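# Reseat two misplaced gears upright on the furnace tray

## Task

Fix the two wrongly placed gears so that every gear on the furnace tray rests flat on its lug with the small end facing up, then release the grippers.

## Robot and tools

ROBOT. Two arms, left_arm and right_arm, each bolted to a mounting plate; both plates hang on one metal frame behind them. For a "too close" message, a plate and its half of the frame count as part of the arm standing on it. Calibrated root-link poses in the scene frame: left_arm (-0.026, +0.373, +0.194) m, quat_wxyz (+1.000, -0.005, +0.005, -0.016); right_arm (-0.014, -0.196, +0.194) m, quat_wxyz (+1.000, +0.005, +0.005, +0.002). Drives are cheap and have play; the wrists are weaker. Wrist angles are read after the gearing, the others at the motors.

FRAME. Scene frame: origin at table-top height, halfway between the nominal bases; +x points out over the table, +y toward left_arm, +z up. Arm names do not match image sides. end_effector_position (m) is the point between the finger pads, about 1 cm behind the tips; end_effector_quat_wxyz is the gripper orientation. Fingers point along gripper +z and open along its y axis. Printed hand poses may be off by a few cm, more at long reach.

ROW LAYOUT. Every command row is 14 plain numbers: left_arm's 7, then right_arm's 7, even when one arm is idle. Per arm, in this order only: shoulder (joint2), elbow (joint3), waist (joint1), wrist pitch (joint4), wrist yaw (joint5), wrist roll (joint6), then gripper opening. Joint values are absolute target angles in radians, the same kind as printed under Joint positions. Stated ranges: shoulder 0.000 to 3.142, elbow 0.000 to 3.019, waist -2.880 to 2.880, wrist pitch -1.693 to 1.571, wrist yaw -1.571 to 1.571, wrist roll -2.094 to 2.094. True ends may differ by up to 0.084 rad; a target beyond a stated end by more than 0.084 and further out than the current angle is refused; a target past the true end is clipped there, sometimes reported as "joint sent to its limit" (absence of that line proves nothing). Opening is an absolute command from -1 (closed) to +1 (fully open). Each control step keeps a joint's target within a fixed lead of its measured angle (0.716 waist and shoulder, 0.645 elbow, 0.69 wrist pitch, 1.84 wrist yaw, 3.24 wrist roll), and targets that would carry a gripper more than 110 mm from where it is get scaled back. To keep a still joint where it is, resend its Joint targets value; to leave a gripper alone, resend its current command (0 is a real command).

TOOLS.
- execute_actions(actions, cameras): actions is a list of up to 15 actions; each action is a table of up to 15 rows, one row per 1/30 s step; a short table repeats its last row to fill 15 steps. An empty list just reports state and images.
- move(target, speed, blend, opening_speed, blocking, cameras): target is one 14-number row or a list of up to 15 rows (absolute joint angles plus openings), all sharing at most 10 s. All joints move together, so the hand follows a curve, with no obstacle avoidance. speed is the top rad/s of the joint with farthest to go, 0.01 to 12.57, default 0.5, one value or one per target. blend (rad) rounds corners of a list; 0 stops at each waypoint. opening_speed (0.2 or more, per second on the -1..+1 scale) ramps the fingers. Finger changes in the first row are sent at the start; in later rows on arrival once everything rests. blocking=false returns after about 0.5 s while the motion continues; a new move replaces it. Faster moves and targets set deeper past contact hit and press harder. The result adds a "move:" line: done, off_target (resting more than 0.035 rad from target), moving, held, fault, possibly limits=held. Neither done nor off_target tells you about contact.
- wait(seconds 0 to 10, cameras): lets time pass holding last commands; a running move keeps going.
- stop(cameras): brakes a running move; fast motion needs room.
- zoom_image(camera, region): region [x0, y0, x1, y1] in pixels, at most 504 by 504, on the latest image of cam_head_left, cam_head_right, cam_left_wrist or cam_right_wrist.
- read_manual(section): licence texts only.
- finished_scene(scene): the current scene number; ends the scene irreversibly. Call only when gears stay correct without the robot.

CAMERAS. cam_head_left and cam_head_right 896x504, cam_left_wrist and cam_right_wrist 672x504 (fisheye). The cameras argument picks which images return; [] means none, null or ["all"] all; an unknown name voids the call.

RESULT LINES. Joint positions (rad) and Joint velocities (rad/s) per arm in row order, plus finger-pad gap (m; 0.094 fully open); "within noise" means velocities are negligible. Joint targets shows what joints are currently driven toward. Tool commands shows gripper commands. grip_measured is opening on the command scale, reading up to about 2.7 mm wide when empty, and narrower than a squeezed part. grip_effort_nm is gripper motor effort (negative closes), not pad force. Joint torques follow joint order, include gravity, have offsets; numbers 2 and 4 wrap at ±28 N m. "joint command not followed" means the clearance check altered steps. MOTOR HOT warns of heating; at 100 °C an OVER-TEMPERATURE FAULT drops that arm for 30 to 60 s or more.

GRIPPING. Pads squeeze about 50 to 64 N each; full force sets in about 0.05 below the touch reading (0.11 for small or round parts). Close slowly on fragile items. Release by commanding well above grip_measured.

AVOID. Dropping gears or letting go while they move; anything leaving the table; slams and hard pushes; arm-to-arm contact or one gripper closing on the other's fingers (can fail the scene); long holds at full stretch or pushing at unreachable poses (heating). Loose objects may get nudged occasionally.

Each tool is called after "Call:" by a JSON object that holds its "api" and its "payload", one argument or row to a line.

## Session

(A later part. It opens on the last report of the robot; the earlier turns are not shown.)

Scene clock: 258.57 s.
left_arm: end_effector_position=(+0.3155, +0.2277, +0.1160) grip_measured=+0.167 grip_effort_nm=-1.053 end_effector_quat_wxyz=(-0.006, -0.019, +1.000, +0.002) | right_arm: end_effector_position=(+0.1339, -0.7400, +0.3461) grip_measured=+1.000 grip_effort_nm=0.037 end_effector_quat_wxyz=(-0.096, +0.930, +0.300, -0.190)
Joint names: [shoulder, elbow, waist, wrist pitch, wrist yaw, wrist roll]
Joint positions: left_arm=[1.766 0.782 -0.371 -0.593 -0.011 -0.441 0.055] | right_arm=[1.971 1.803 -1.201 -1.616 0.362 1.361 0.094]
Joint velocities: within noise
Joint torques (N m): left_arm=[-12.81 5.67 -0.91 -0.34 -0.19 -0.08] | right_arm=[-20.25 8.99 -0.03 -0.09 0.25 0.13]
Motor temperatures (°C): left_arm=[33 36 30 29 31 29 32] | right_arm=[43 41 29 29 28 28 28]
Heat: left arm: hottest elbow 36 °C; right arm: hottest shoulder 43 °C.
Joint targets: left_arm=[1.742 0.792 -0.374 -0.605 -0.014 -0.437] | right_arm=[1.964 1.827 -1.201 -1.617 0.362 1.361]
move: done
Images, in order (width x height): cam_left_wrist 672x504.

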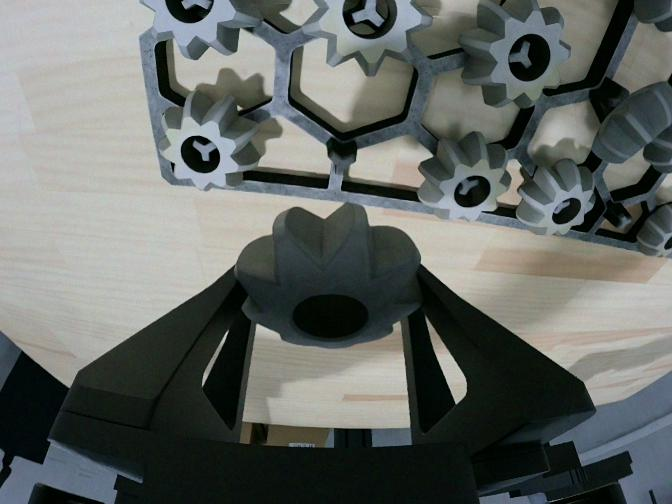

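Call:
{"api": "move", "payload": {
  "target": [
    [1.735,0.88,0.485,-0.704,-0.005,0,0.0,1.964,1.827,-1.201,-1.617,0.362,1.361,1],
    [2.13,0.555,0.485,1.15,0,0,0.0,1.964,1.827,-1.201,-1.617,0.362,1.361,1]
  ],
  "speed": [0.4,0.6],
  "cameras": ["cam_left_wrist","cam_head_left","cam_head_right"]
}}

Scene clock: 293.13 s.
left_arm: end_effector_position=(+0.4216, +0.5953, +0.1137) grip_measured=+0.117 grip_effort_nm=-1.057 end_effector_quat_wxyz=(+0.510, -0.205, +0.827, +0.117) | right_arm: end_effector_position=(+0.1339, -0.7400, +0.3461) grip_measured=+1.000 grip_effort_nm=0.032 end_effector_quat_wxyz=(-0.096, +0.930, +0.300, -0.190)
Joint names: [shoulder, elbow, waist, wrist pitch, wrist yaw, wrist roll]
Joint positions: left_arm=[2.121 0.557 0.491 1.108 -0.01 -0.019 0.052] | right_arm=[1.971 1.803 -1.201 -1.616 0.362 1.361 0.094]
Joint velocities: within noise
Joint torques (N m): left_arm=[-11.11 1.22 -1.03 4.08 0.14 0.05] | right_arm=[-20.13 8.99 -0.03 -0.08 0.26 0.13]
Motor temperatures (°C): left_arm=[33 37 30 29 31 29 32] | right_arm=[43 41 29 29 28 28 28]
Heat: left arm: hottest elbow 37 °C; right arm: hottest shoulder 43 °C.
Joint targets: left_arm=[2.130 0.555 0.485 1.149 -0.006 -0.003] | right_arm=[1.964 1.827 -1.201 -1.617 0.362 1.361]
move: off_target (left_arm); left_arm: the wrist pitch is farthest, 0.042 rad from its target
Images, in order (width x height): cam_head_left 896x504, cam_head_right 896x504, cam_left_wrist 672x504.

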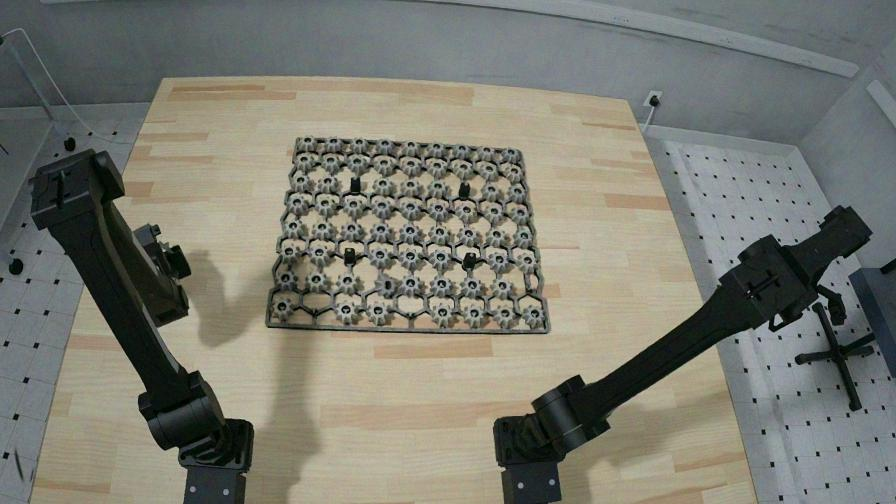

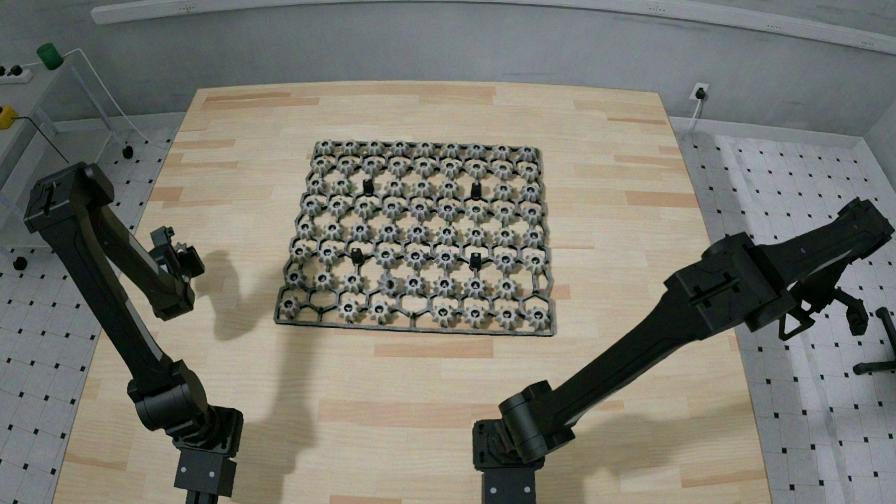

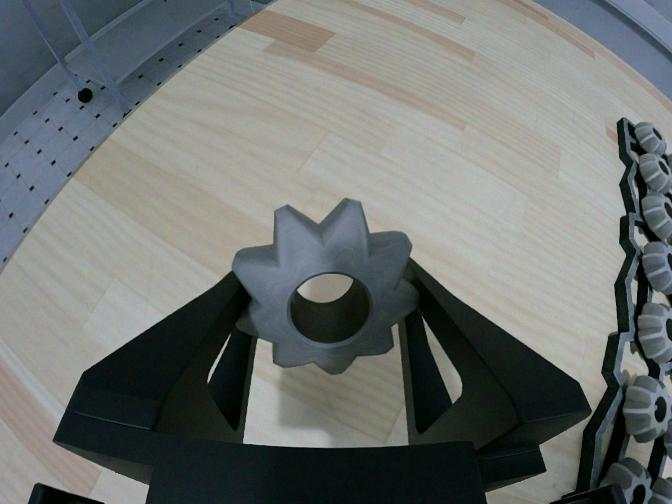

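Call:
{"api": "zoom_image", "payload": {
  "camera": "cam_left_wrist",
  "region": [200, 170, 460, 400]
}}

Call:
{"api": "zoom_image", "payload": {
  "camera": "cam_head_left",
  "region": [120, 200, 240, 340]
}}

Call:
{"api": "zoom_image", "payload": {
  "camera": "cam_head_right",
  "region": [120, 200, 240, 340]
}}

Scaled by 1.938 from the camera's 672x504 image, which has a finer 960x720 frame.

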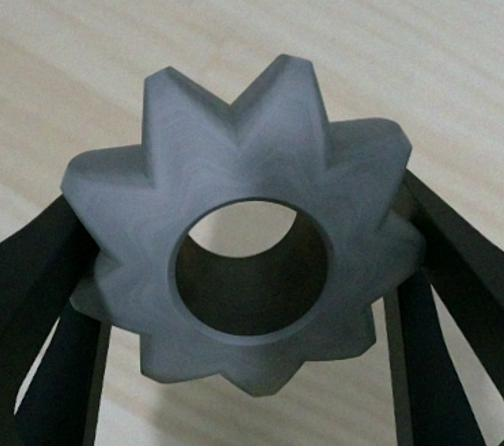

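Scaled by 3.600 from the camera's 896x504 image, which has a finer 1280x720 frame.

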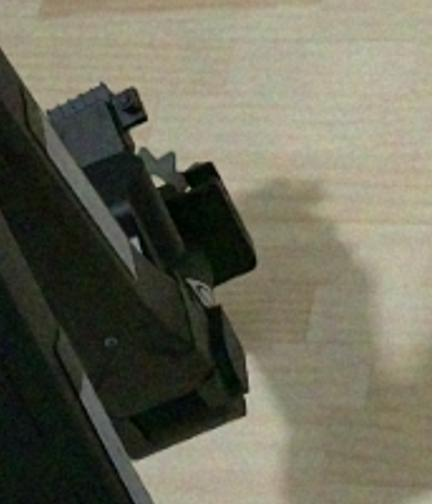

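Scaled by 3.600 from the camera's 896x504 image, which has a finer 1280x720 frame.

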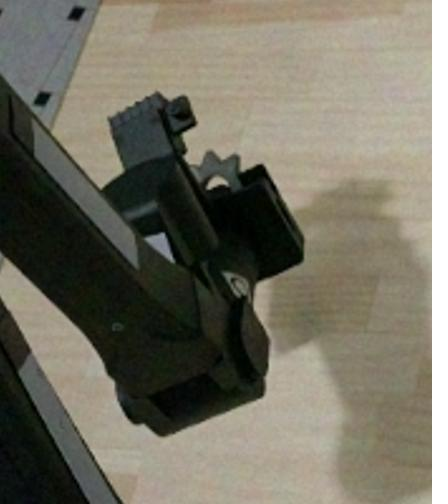

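Call:
{"api": "move", "payload": {
  "target": [2.47,0.95,0.485,1.39,-0.005,0,0.0,1.964,1.827,-1.201,-1.617,0.362,1.361,1],
  "speed": 0.4
}}

Call:
{"api": "zoom_image", "payload": {
  "camera": "cam_left_wrist",
  "region": [200, 170, 460, 400]
}}

Call:
{"api": "zoom_image", "payload": {
  "camera": "cam_head_right",
  "region": [120, 150, 240, 290]
}}

Scene clock: 327.00 s.
left_arm: end_effector_position=(+0.5222, +0.6448, +0.0703) grip_measured=+0.117 grip_effort_nm=-1.053 end_effector_quat_wxyz=(+0.615, -0.187, +0.753, +0.140) | right_arm: end_effector_position=(+0.1339, -0.7400, +0.3461) grip_measured=+1.000 grip_effort_nm=0.032 end_effector_quat_wxyz=(-0.096, +0.930, +0.300, -0.190)
Joint names: [shoulder, elbow, waist, wrist pitch, wrist yaw, wrist roll]
Joint positions: left_arm=[2.467 0.928 0.491 1.348 -0.01 -0.018 0.052] | right_arm=[1.971 1.803 -1.201 -1.616 0.362 1.361 0.094]
Joint velocities: within noise
Joint torques (N m): left_arm=[-14.92 3.37 -1.08 4.36 0.15 0.06] | right_arm=[-20.25 8.99 -0.03 -0.08 0.25 0.12]
Motor temperatures (°C): left_arm=[33 36 30 30 31 29 33] | right_arm=[43 41 29 29 28 28 28]
Heat: left arm: hottest elbow 36 °C; right arm: hottest shoulder 43 °C.
Joint targets: left_arm=[2.470 0.950 0.485 1.390 -0.006 -0.001] | right_arm=[1.964 1.827 -1.201 -1.617 0.362 1.361]
move: off_target (left_arm); left_arm: the wrist pitch is farthest, 0.042 rad from its target

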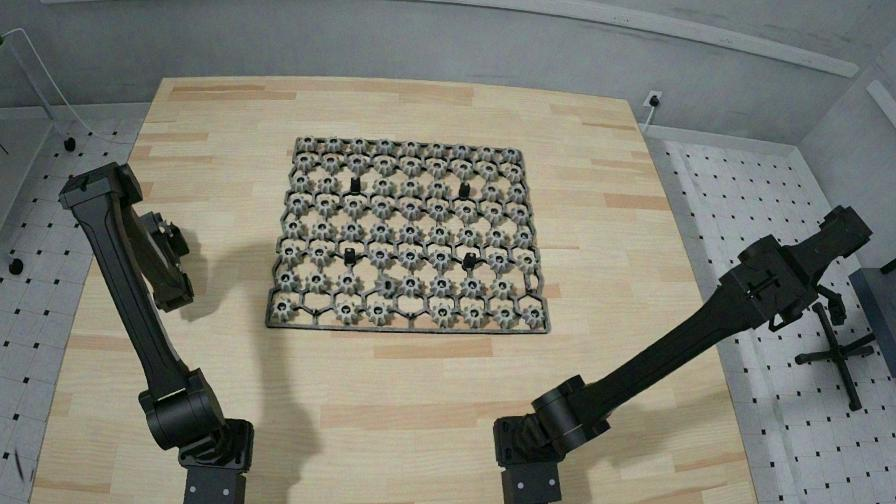

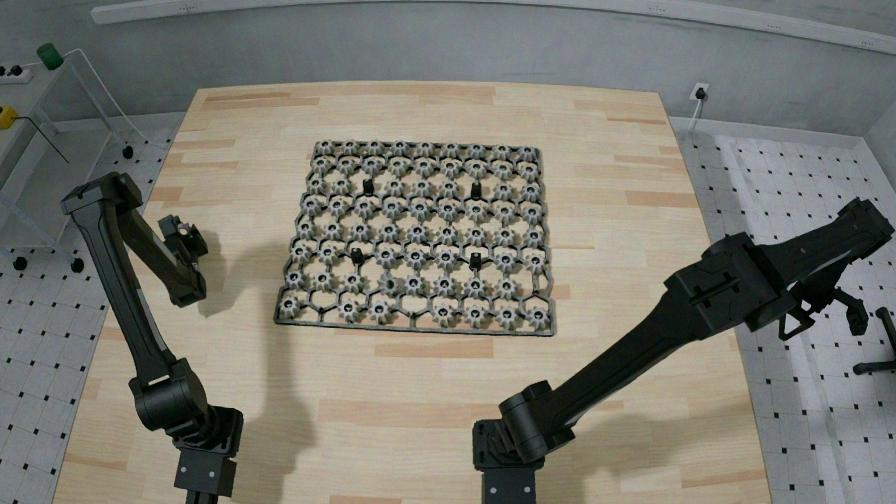

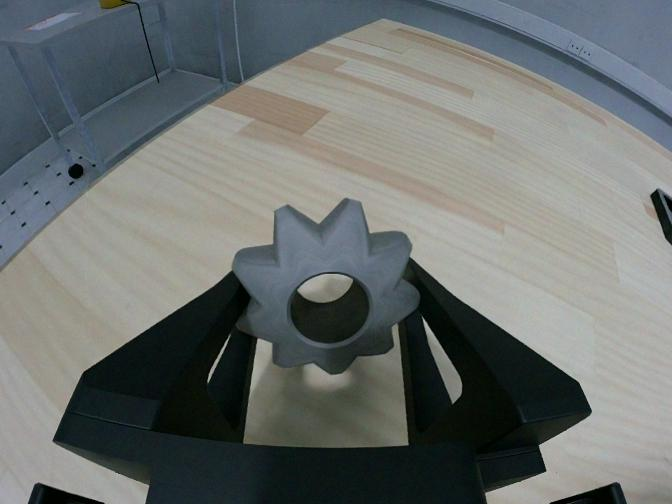

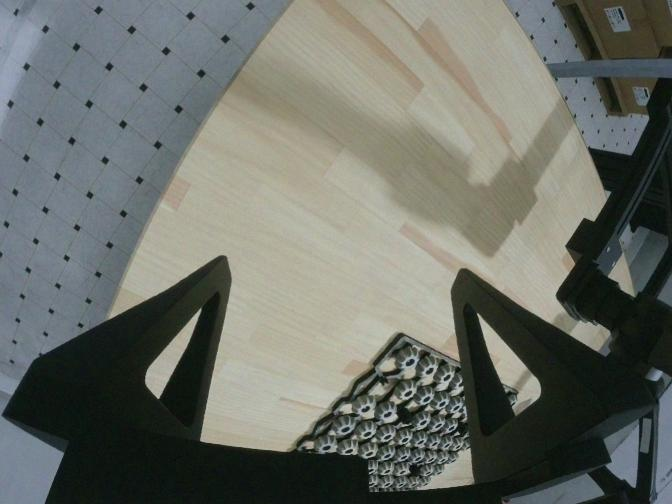

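Scaled by 1.938 from the camera's 672x504 image, which has a finer 960x720 frame.

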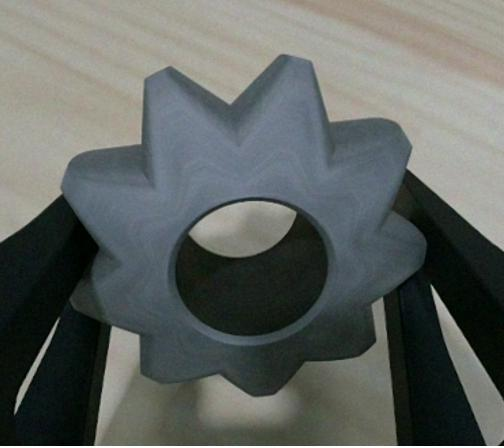

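Scaled by 3.600 from the camera's 896x504 image, which has a finer 1280x720 frame.

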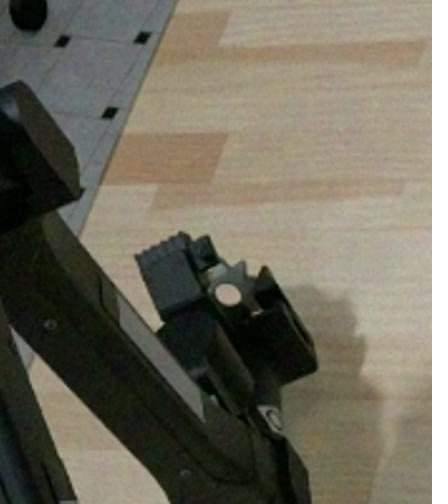

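Call:
{"api": "move", "payload": {
  "target": [2.54,0.99,0.485,1.418,-0.005,0,0.0,1.964,1.827,-1.201,-1.617,0.362,1.361,1],
  "speed": 0.1,
  "cameras": ["cam_left_wrist","cam_head_right"]
}}

Call:
{"api": "zoom_image", "payload": {
  "camera": "cam_left_wrist",
  "region": [200, 170, 460, 400]
}}

Call:
{"api": "move", "payload": {
  "target": [2.585,1.02,0.485,1.438,-0.005,0,0.0,1.964,1.827,-1.201,-1.617,0.362,1.361,1],
  "speed": 0.06,
  "cameras": ["cam_left_wrist","cam_head_right"]
}}

Call:
{"api": "zoom_image", "payload": {
  "camera": "cam_left_wrist",
  "region": [200, 170, 460, 400]
}}

Scene clock: 337.70 s.
left_arm: end_effector_position=(+0.5216, +0.6444, +0.0471) grip_measured=+0.117 grip_effort_nm=-1.053 end_effector_quat_wxyz=(+0.614, -0.187, +0.754, +0.141) | right_arm: end_effector_position=(+0.1339, -0.7400, +0.3461) grip_measured=+1.000 grip_effort_nm=0.032 end_effector_quat_wxyz=(-0.096, +0.930, +0.300, -0.190)
Joint names: [shoulder, elbow, waist, wrist pitch, wrist yaw, wrist roll]
Joint positions: left_arm=[2.532 0.963 0.491 1.375 -0.01 -0.016 0.052] | right_arm=[1.971 1.803 -1.201 -1.616 0.362 1.361 0.094]
Joint velocities: within noise
Joint torques (N m): left_arm=[-14.74 3.45 -1.08 4.34 0.15 0.07] | right_arm=[-20.19 8.98 -0.03 -0.1 0.26 0.12]
Motor temperatures (°C): left_arm=[33 36 30 30 31 29 33] | right_arm=[43 41 29 29 28 28 28]
Heat: left arm: hottest elbow 36 °C; right arm: hottest shoulder 43 °C.
Joint targets: left_arm=[2.540 0.990 0.485 1.418 -0.006 0.001] | right_arm=[1.964 1.827 -1.201 -1.617 0.362 1.361]
move: off_target (left_arm); left_arm: the wrist pitch is farthest, 0.043 rad from its target
Images, in order (width x height): cam_head_right 896x504, cam_left_wrist 672x504.

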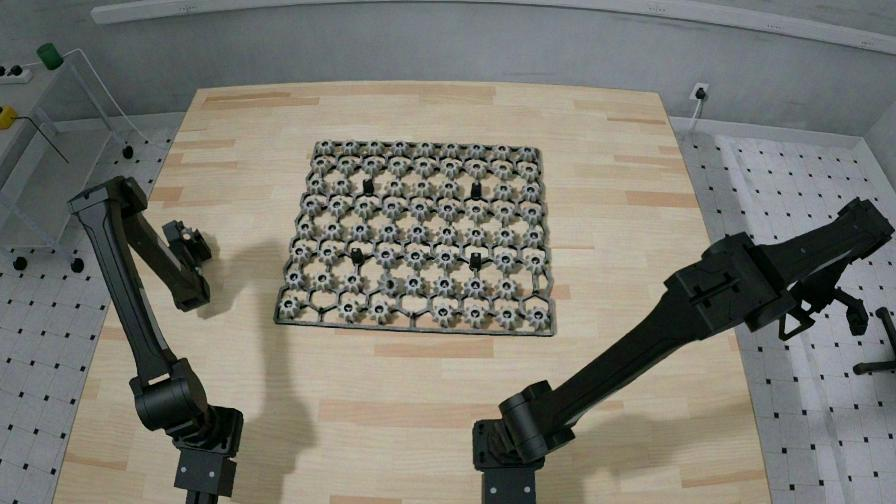

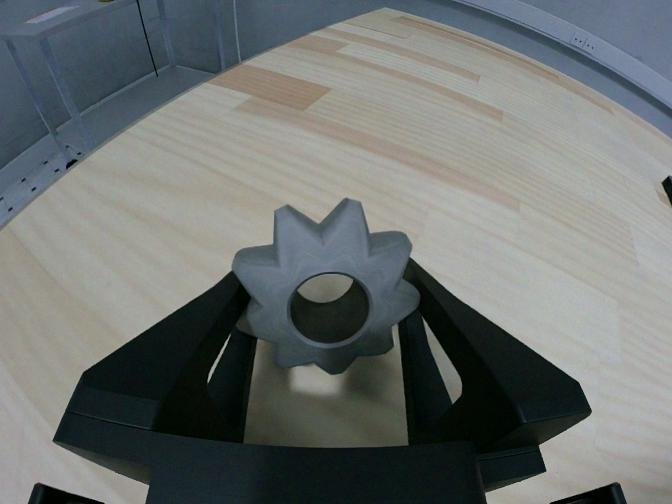

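Scaled by 1.938 from the camera's 672x504 image, which has a finer 960x720 frame.

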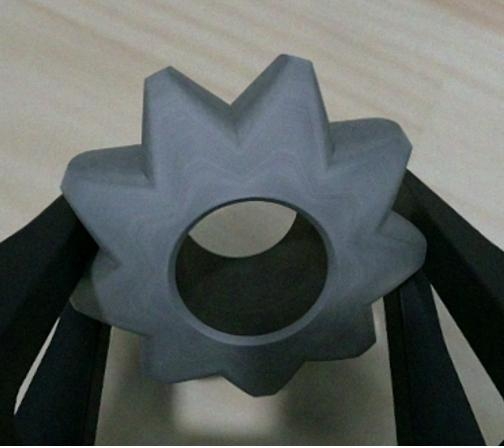

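Scene clock: 338.73 s.
left_arm: end_effector_position=(+0.5247, +0.6459, +0.0361) grip_measured=+0.117 grip_effort_nm=-1.057 end_effector_quat_wxyz=(+0.619, -0.183, +0.750, +0.144) | right_arm: end_effector_position=(+0.1339, -0.7400, +0.3461) grip_measured=+1.000 grip_effort_nm=0.037 end_effector_quat_wxyz=(-0.096, +0.930, +0.300, -0.190)
Joint names: [shoulder, elbow, waist, wrist pitch, wrist yaw, wrist roll]
Joint positions: left_arm=[2.572 0.995 0.491 1.397 -0.01 -0.008 0.052] | right_arm=[1.971 1.803 -1.201 -1.616 0.362 1.361 0.094]
Joint velocities: within noise
Joint torques (N m): left_arm=[-14.56 3.26 -1.08 4.31 0.17 0.04] | right_arm=[-20.19 8.99 0.03 -0.12 0.25 0.12]
Motor temperatures (°C): left_arm=[33 36 30 30 31 29 33] | right_arm=[44 41 29 29 28 28 28]
Heat: left arm: hottest elbow 36 °C; right arm: hottest shoulder 44 °C.
Joint targets: left_arm=[2.585 1.020 0.485 1.438 -0.005 0.006] | right_arm=[1.964 1.827 -1.201 -1.617 0.362 1.361]
move: off_target (left_arm); left_arm: the wrist pitch is farthest, 0.041 rad from its target
Images, in order (width x height): cam_head_right 896x504, cam_left_wrist 672x504.

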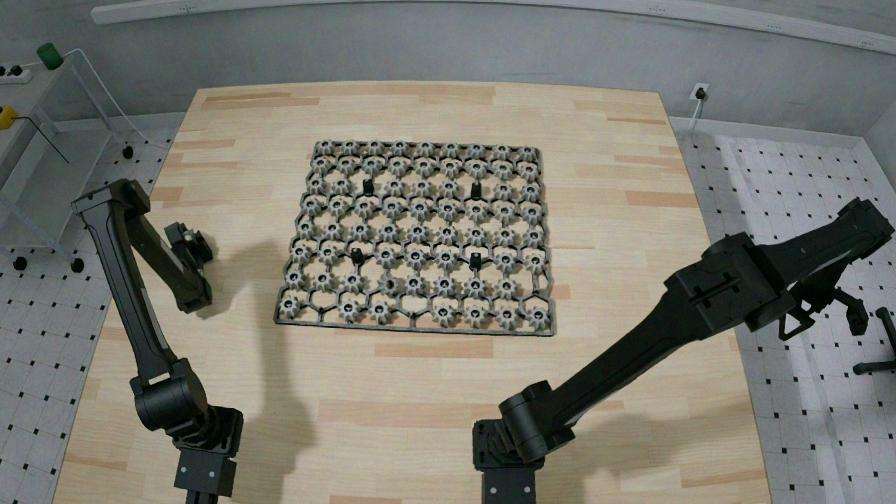

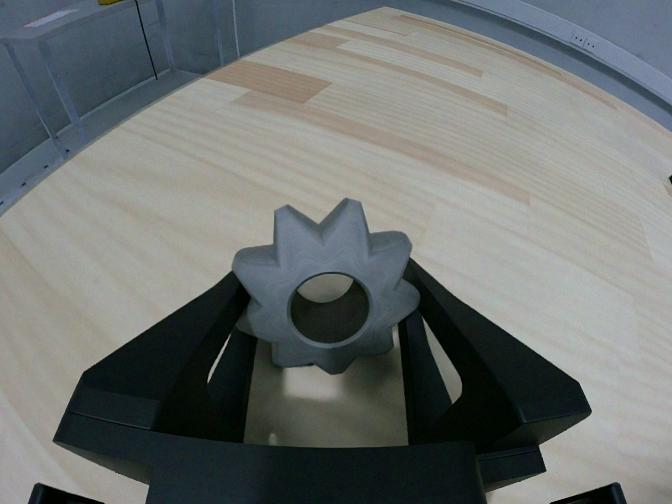

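Scaled by 1.938 from the camera's 672x504 image, which has a finer 960x720 frame.

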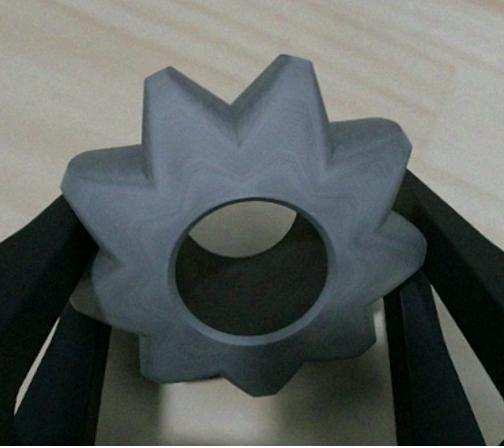

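Call:
{"api": "move", "payload": {
  "target": [2.611,1.033,0.485,1.449,-0.005,0.004,0.0,1.964,1.827,-1.201,-1.617,0.362,1.361,1],
  "speed": 0.06,
  "cameras": ["cam_left_wrist"]
}}

Call:
{"api": "zoom_image", "payload": {
  "camera": "cam_left_wrist",
  "region": [200, 170, 460, 400]
}}

Call:
{"api": "move", "payload": {
  "target": [2.633,1.046,0.485,1.459,-0.005,0.004,0.0,1.964,1.827,-1.201,-1.617,0.362,1.361,1],
  "speed": 0.06,
  "cameras": ["cam_left_wrist"]
}}

Call:
{"api": "zoom_image", "payload": {
  "camera": "cam_left_wrist",
  "region": [200, 170, 460, 400]
}}

Scene clock: 345.50 s.
left_arm: end_effector_position=(+0.5275, +0.6473, +0.0372) grip_measured=+0.117 grip_effort_nm=-1.057 end_effector_quat_wxyz=(+0.627, -0.179, +0.744, +0.148) | right_arm: end_effector_position=(+0.1339, -0.7400, +0.3461) grip_measured=+1.000 grip_effort_nm=0.037 end_effector_quat_wxyz=(-0.096, +0.930, +0.300, -0.190)
Joint names: [shoulder, elbow, waist, wrist pitch, wrist yaw, wrist roll]
Joint positions: left_arm=[2.585 1.009 0.491 1.42 -0.01 -0.002 0.052] | right_arm=[1.971 1.803 -1.201 -1.616 0.362 1.361 0.094]
Joint velocities: within noise
Joint torques (N m): left_arm=[-13.74 3.22 -0.91 3.74 0.18 -0.03] | right_arm=[-20.25 8.99 -0.03 -0.12 0.25 0.13]
Motor temperatures (°C): left_arm=[34 36 30 30 31 29 33] | right_arm=[44 41 29 29 28 28 28]
Heat: left arm: hottest elbow 36 °C; right arm: hottest shoulder 44 °C.
Joint targets: left_arm=[2.611 1.033 0.485 1.449 -0.005 0.005] | right_arm=[1.964 1.827 -1.201 -1.617 0.362 1.361]
move: done
Images, in order (width x height): cam_left_wrist 672x504.

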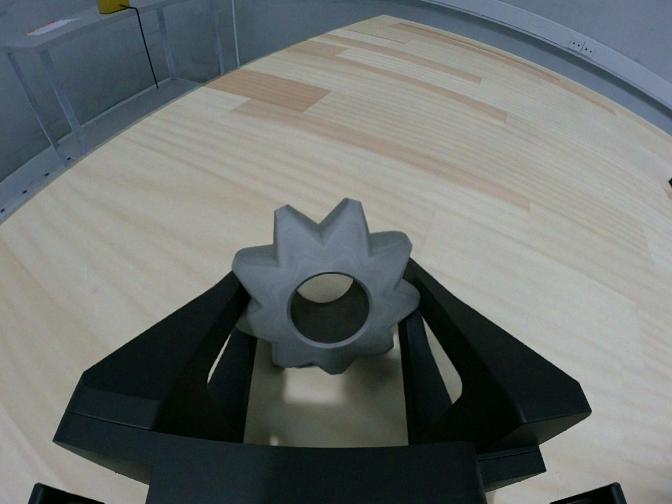

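Scaled by 1.938 from the camera's 672x504 image, which has a finer 960x720 frame.

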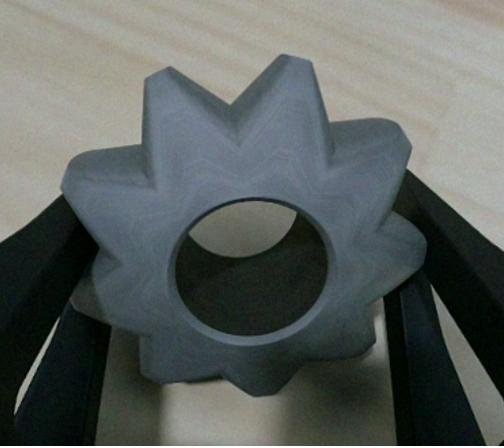

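Scene clock: 346.23 s.
left_arm: end_effector_position=(+0.5305, +0.6488, +0.0383) grip_measured=+0.117 grip_effort_nm=-1.053 end_effector_quat_wxyz=(+0.635, -0.175, +0.737, +0.152) | right_arm: end_effector_position=(+0.1339, -0.7400, +0.3461) grip_measured=+1.000 grip_effort_nm=0.027 end_effector_quat_wxyz=(-0.096, +0.930, +0.300, -0.190)
Joint names: [shoulder, elbow, waist, wrist pitch, wrist yaw, wrist roll]
Joint positions: left_arm=[2.597 1.023 0.491 1.44 -0.01 0.004 0.052] | right_arm=[1.971 1.803 -1.201 -1.616 0.362 1.361 0.094]
Joint velocities: within noise
Joint torques (N m): left_arm=[-13.16 3.15 -1.14 3.28 0.19 -0.1] | right_arm=[-20.19 8.98 -0.09 -0.09 0.25 0.12]
Motor temperatures (°C): left_arm=[34 36 30 30 31 29 33] | right_arm=[44 41 29 29 28 28 28]
Heat: left arm: hottest elbow 36 °C; right arm: hottest shoulder 44 °C.
Joint targets: left_arm=[2.633 1.046 0.485 1.460 -0.005 0.005] | right_arm=[1.964 1.827 -1.201 -1.617 0.362 1.361]
move: off_target (left_arm); left_arm: the shoulder is farthest, 0.036 rad from its target
Images, in order (width x height): cam_left_wrist 672x504.

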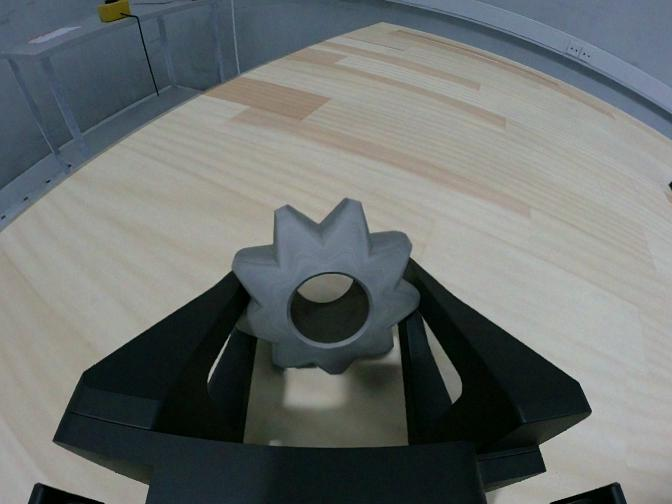

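Scaled by 1.938 from the camera's 672x504 image, which has a finer 960x720 frame.

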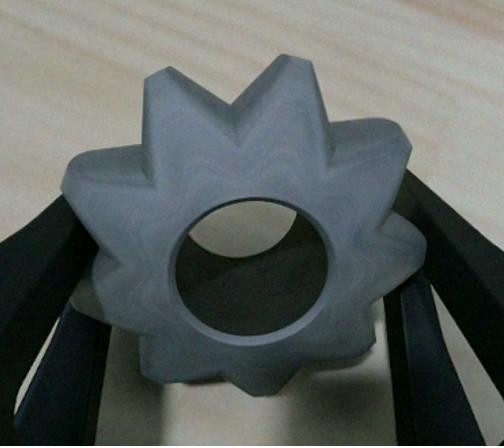

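Call:
{"api": "move", "payload": {
  "target": [
    [2.585,1.02,0.485,1.438,-0.005,0.004,0.0,1.964,1.827,-1.201,-1.617,0.362,1.361,1],
    [2.615,1.138,0.485,1.441,-0.005,0.004,0.0,1.964,1.827,-1.201,-1.617,0.362,1.361,1]
  ],
  "speed": 0.1,
  "cameras": ["cam_left_wrist"]
}}

Scene clock: 358.27 s.
left_arm: end_effector_position=(+0.5606, +0.6637, +0.0563) grip_measured=+0.117 grip_effort_nm=-1.053 end_effector_quat_wxyz=(+0.664, -0.173, +0.711, +0.156) | right_arm: end_effector_position=(+0.1339, -0.7400, +0.3461) grip_measured=+1.000 grip_effort_nm=0.037 end_effector_quat_wxyz=(-0.096, +0.930, +0.300, -0.190)
Joint names: [shoulder, elbow, waist, wrist pitch, wrist yaw, wrist roll]
Joint positions: left_arm=[2.602 1.109 0.491 1.438 -0.01 -0.005 0.052] | right_arm=[1.971 1.803 -1.201 -1.616 0.362 1.361 0.094]
Joint velocities: within noise
Joint torques (N m): left_arm=[-15.62 4.29 -1.03 2.44 0.18 -0.1] | right_arm=[-20.25 8.99 -0.03 -0.09 0.26 0.12]
Motor temperatures (°C): left_arm=[34 36 30 30 31 29 33] | right_arm=[44 41 29 29 28 28 28]
Heat: left arm: hottest elbow 36 °C; right arm: hottest shoulder 44 °C.
Joint targets: left_arm=[2.615 1.138 0.485 1.440 -0.005 -0.005] | right_arm=[1.964 1.827 -1.201 -1.617 0.362 1.361]
move: done
Images, in order (width x height): cam_left_wrist 672x504.

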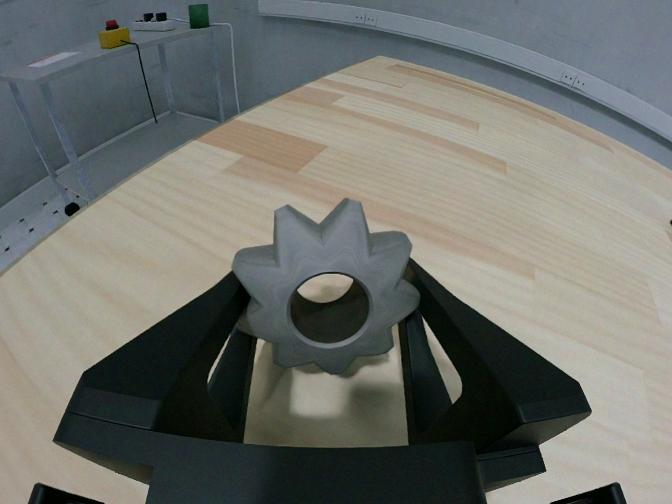

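Call:
{"api": "move", "payload": {
  "target": [2.657,1.138,0.485,1.482,-0.005,0.004,0.0,1.964,1.827,-1.201,-1.617,0.362,1.361,1],
  "speed": 0.05,
  "cameras": ["cam_left_wrist"]
}}

Call:
{"api": "move", "payload": {
  "target": [2.667,1.138,0.485,1.490,-0.005,0.004,0.0,1.964,1.827,-1.201,-1.617,0.362,1.361,1],
  "speed": 0.05,
  "cameras": ["cam_left_wrist","cam_head_right"]
}}

Call:
{"api": "zoom_image", "payload": {
  "camera": "cam_head_right",
  "region": [120, 150, 240, 290]
}}

Scene clock: 366.23 s.
left_arm: end_effector_position=(+0.5552, +0.6610, +0.0437) grip_measured=+0.117 grip_effort_nm=-1.057 end_effector_quat_wxyz=(+0.660, -0.170, +0.714, +0.158) | right_arm: end_effector_position=(+0.1339, -0.7400, +0.3461) grip_measured=+1.000 grip_effort_nm=0.032 end_effector_quat_wxyz=(-0.096, +0.930, +0.300, -0.190)
Joint names: [shoulder, elbow, waist, wrist pitch, wrist yaw, wrist roll]
Joint positions: left_arm=[2.629 1.112 0.491 1.454 -0.01 0.005 0.052] | right_arm=[1.971 1.803 -1.201 -1.616 0.362 1.361 0.094]
Joint velocities: within noise
Joint torques (N m): left_arm=[-14.51 3.86 -1.08 3.69 0.17 -0.03] | right_arm=[-20.19 8.96 0.03 -0.1 0.26 0.13]
Motor temperatures (°C): left_arm=[34 36 30 30 31 29 33] | right_arm=[44 41 29 29 28 28 28]
Heat: left arm: hottest elbow 36 °C; right arm: hottest shoulder 44 °C.
Joint targets: left_arm=[2.657 1.138 0.485 1.482 -0.005 0.013] | right_arm=[1.964 1.827 -1.201 -1.617 0.362 1.361]
move: done
Images, in order (width x height): cam_left_wrist 672x504.

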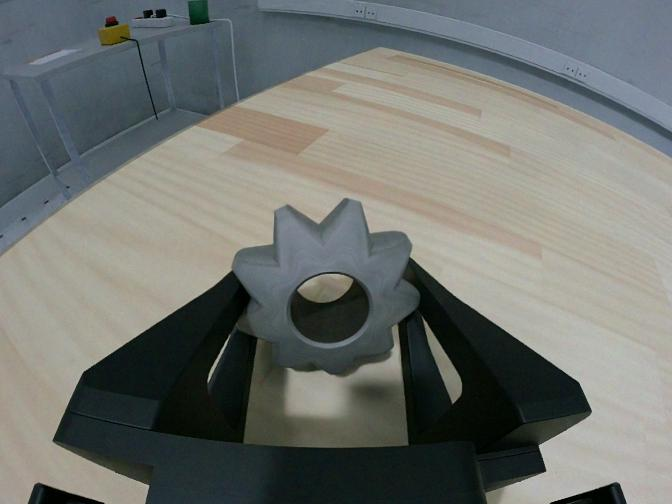

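Scene clock: 366.93 s.
left_arm: end_effector_position=(+0.5548, +0.6608, +0.0441) grip_measured=+0.117 grip_effort_nm=-1.057 end_effector_quat_wxyz=(+0.663, -0.169, +0.711, +0.159) | right_arm: end_effector_position=(+0.1339, -0.7400, +0.3461) grip_measured=+1.000 grip_effort_nm=0.042 end_effector_quat_wxyz=(-0.096, +0.930, +0.300, -0.190)
Joint names: [shoulder, elbow, waist, wrist pitch, wrist yaw, wrist roll]
Joint positions: left_arm=[2.634 1.113 0.491 1.466 -0.01 0.005 0.052] | right_arm=[1.971 1.803 -1.201 -1.616 0.362 1.361 0.094]
Joint velocities: within noise
Joint torques (N m): left_arm=[-14.1 3.69 -1.14 3.45 0.18 -0.12] | right_arm=[-20.19 8.99 0.03 -0.09 0.26 0.13]
Motor temperatures (°C): left_arm=[34 36 30 30 31 29 33] | right_arm=[44 41 29 29 28 28 28]
Heat: left arm: hottest elbow 36 °C; right arm: hottest shoulder 44 °C.
Joint targets: left_arm=[2.667 1.138 0.485 1.490 -0.005 0.004] | right_arm=[1.964 1.827 -1.201 -1.617 0.362 1.361]
move: done
Images, in order (width x height): cam_head_right 896x504, cam_left_wrist 672x504.

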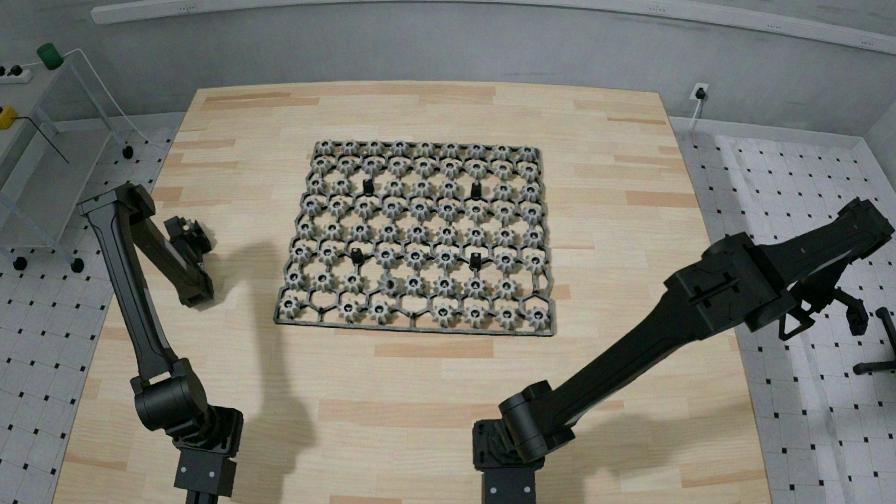

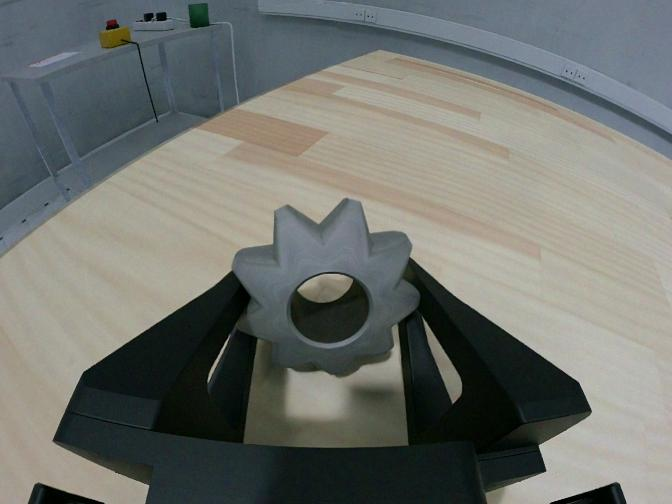

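Scaled by 3.600 from the camera's 896x504 image, which has a finer 1280x720 frame.

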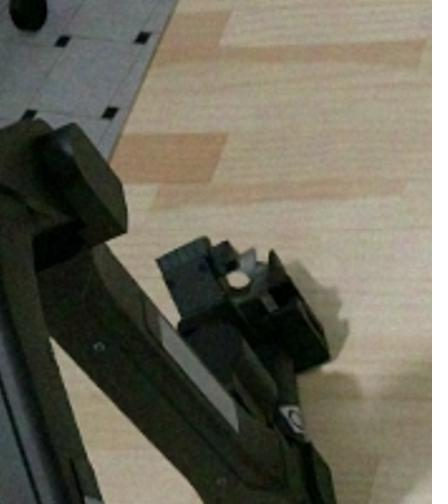

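Call:
{"api": "move", "payload": {
  "target": [2.667,1.138,0.485,1.490,-0.005,0.004,0.25,1.964,1.827,-1.201,-1.617,0.362,1.361,1],
  "opening_speed": 0.2,
  "cameras": ["cam_left_wrist"]
}}

Call:
{"api": "zoom_image", "payload": {
  "camera": "cam_left_wrist",
  "region": [200, 170, 460, 400]
}}

Call:
{"api": "move", "payload": {
  "target": [2.667,1.138,0.485,1.490,-0.005,0.004,0.7,1.964,1.827,-1.201,-1.617,0.362,1.361,1],
  "opening_speed": 0.3,
  "cameras": ["cam_left_wrist"]
}}

Call:
{"api": "zoom_image", "payload": {
  "camera": "cam_left_wrist",
  "region": [200, 170, 460, 400]
}}

Scene clock: 380.37 s.
left_arm: end_effector_position=(+0.5576, +0.6619, +0.0468) grip_measured=+0.248 grip_effort_nm=0.095 end_effector_quat_wxyz=(+0.669, -0.170, +0.707, +0.157) | right_arm: end_effector_position=(+0.1339, -0.7400, +0.3461) grip_measured=+1.000 grip_effort_nm=0.037 end_effector_quat_wxyz=(-0.096, +0.930, +0.300, -0.190)
Joint names: [shoulder, elbow, waist, wrist pitch, wrist yaw, wrist roll]
Joint positions: left_arm=[2.636 1.122 0.491 1.472 -0.008 -0.002 0.059] | right_arm=[1.971 1.803 -1.201 -1.616 0.362 1.361 0.094]
Joint velocities: within noise
Joint torques (N m): left_arm=[-14.15 3.08 -1.08 3.19 0.15 -0.13] | right_arm=[-20.19 8.99 -0.03 -0.1 0.26 0.12]
Motor temperatures (°C): left_arm=[35 36 30 30 31 29 33] | right_arm=[44 41 29 29 28 28 28]
Heat: left arm: hottest elbow 36 °C; right arm: hottest shoulder 44 °C.
Joint targets: left_arm=[2.667 1.138 0.485 1.491 -0.004 -0.004] | right_arm=[1.964 1.827 -1.201 -1.617 0.362 1.361]
move: done
Images, in order (width x height): cam_left_wrist 672x504.

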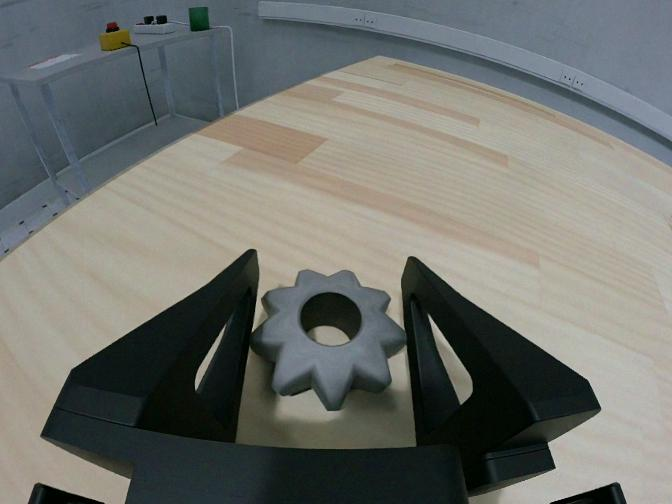

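Scaled by 1.938 from the camera's 672x504 image, which has a finer 960x720 frame.

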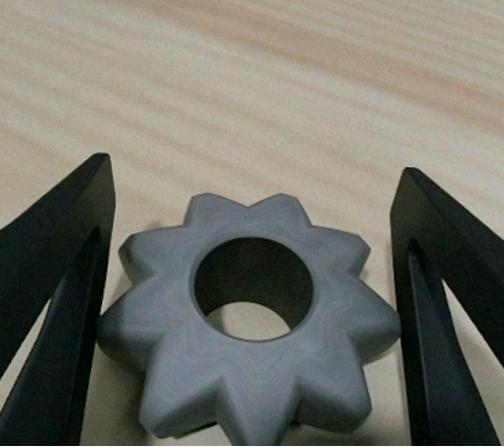

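Scene clock: 382.07 s.
left_arm: end_effector_position=(+0.5576, +0.6619, +0.0468) grip_measured=+0.697 grip_effort_nm=0.120 end_effector_quat_wxyz=(+0.669, -0.170, +0.707, +0.157) | right_arm: end_effector_position=(+0.1339, -0.7400, +0.3461) grip_measured=+1.000 grip_effort_nm=0.032 end_effector_quat_wxyz=(-0.096, +0.930, +0.300, -0.190)
Joint names: [shoulder, elbow, waist, wrist pitch, wrist yaw, wrist roll]
Joint positions: left_arm=[2.636 1.122 0.491 1.472 -0.008 -0.002 0.08] | right_arm=[1.971 1.803 -1.201 -1.616 0.362 1.361 0.094]
Joint velocities: within noise
Joint torques (N m): left_arm=[-14.27 3.1 -1.03 3.17 0.11 -0.04] | right_arm=[-20.25 8.99 -0.03 -0.09 0.26 0.12]
Motor temperatures (°C): left_arm=[34 36 30 30 31 29 33] | right_arm=[44 41 29 29 28 28 28]
Heat: left arm: hottest elbow 36 °C; right arm: hottest shoulder 44 °C.
Joint targets: left_arm=[2.667 1.138 0.485 1.490 -0.005 0.004] | right_arm=[1.964 1.827 -1.201 -1.617 0.362 1.361]
move: done
Images, in order (width x height): cam_left_wrist 672x504.

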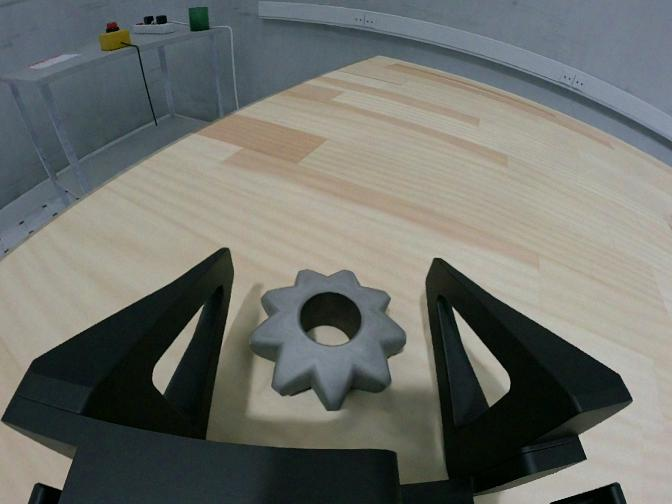

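Scaled by 1.938 from the camera's 672x504 image, which has a finer 960x720 frame.

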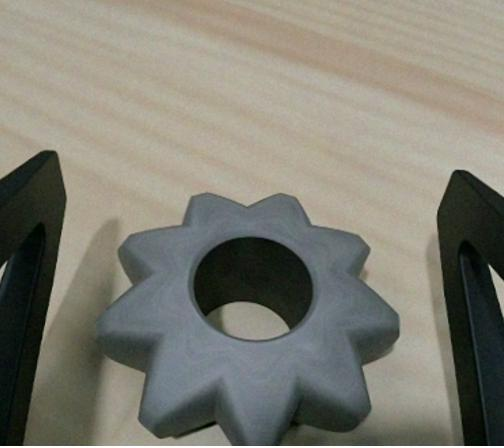

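Call:
{"api": "move", "payload": {
  "target": [
    [2.44,1.138,0.485,1.27,-0.005,0.0,0.7,1.964,1.827,-1.201,-1.617,0.362,1.361,1],
    [2.198,1.669,0.49,-1.03,-0.005,0.0,0.7,1.964,1.827,-1.201,-1.617,0.362,1.361,1]
  ],
  "speed": [0.2,0.8],
  "cameras": ["cam_left_wrist","cam_head_right"]
}}

Scene clock: 425.80 s.
left_arm: end_effector_position=(+0.5215, +0.6444, +0.1217) grip_measured=+0.697 grip_effort_nm=0.115 end_effector_quat_wxyz=(-0.024, -0.225, +0.974, -0.003) | right_arm: end_effector_position=(+0.1339, -0.7400, +0.3461) grip_measured=+1.000 grip_effort_nm=0.032 end_effector_quat_wxyz=(-0.096, +0.930, +0.300, -0.190)
Joint names: [shoulder, elbow, waist, wrist pitch, wrist yaw, wrist roll]
Joint positions: left_arm=[2.21 1.623 0.491 -1.018 -0.008 0.005 0.08] | right_arm=[1.971 1.803 -1.201 -1.616 0.362 1.361 0.094]
Joint velocities: within noise
Joint torques (N m): left_arm=[-19.96 10.85 -0.73 -0.42 0.12 -0.09] | right_arm=[-20.07 8.96 -0.03 -0.13 0.25 0.13]
Motor temperatures (°C): left_arm=[34 36 29 30 31 29 32] | right_arm=[44 41 29 29 28 28 28]
Heat: left arm: hottest elbow 36 °C; right arm: hottest shoulder 44 °C.
Joint targets: left_arm=[2.198 1.669 0.490 -1.030 -0.005 0.007] | right_arm=[1.964 1.827 -1.201 -1.617 0.362 1.361]
move: off_target (left_arm); left_arm: the elbow is farthest, 0.046 rad from its target
Images, in order (width x height): cam_head_right 896x504, cam_left_wrist 672x504.

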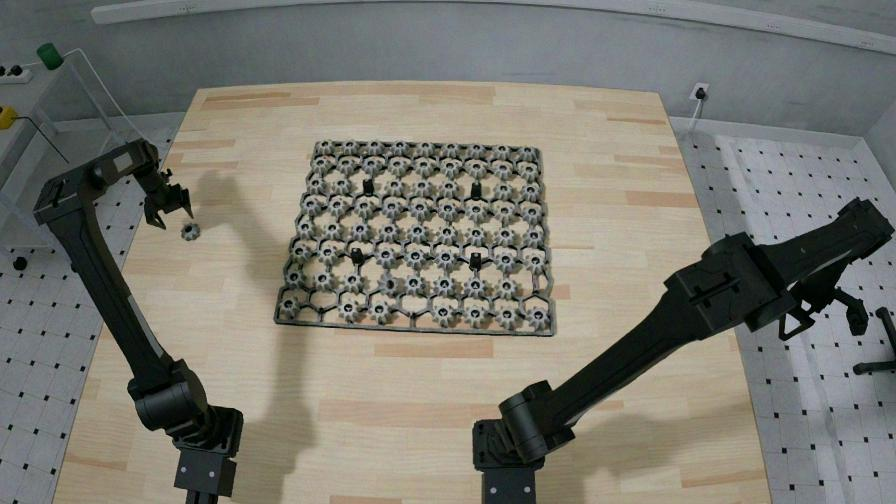

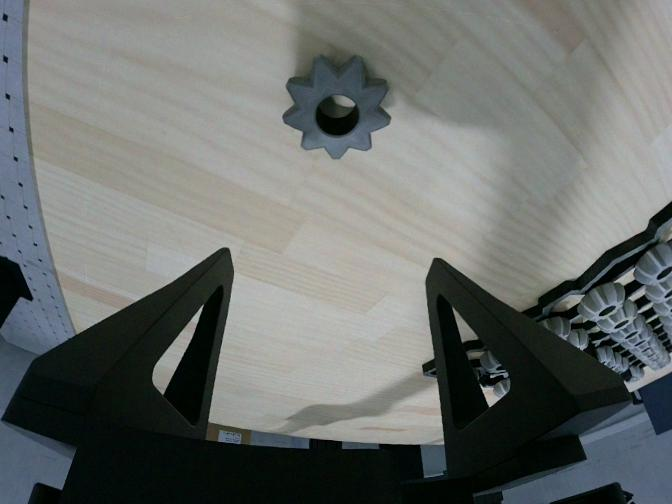

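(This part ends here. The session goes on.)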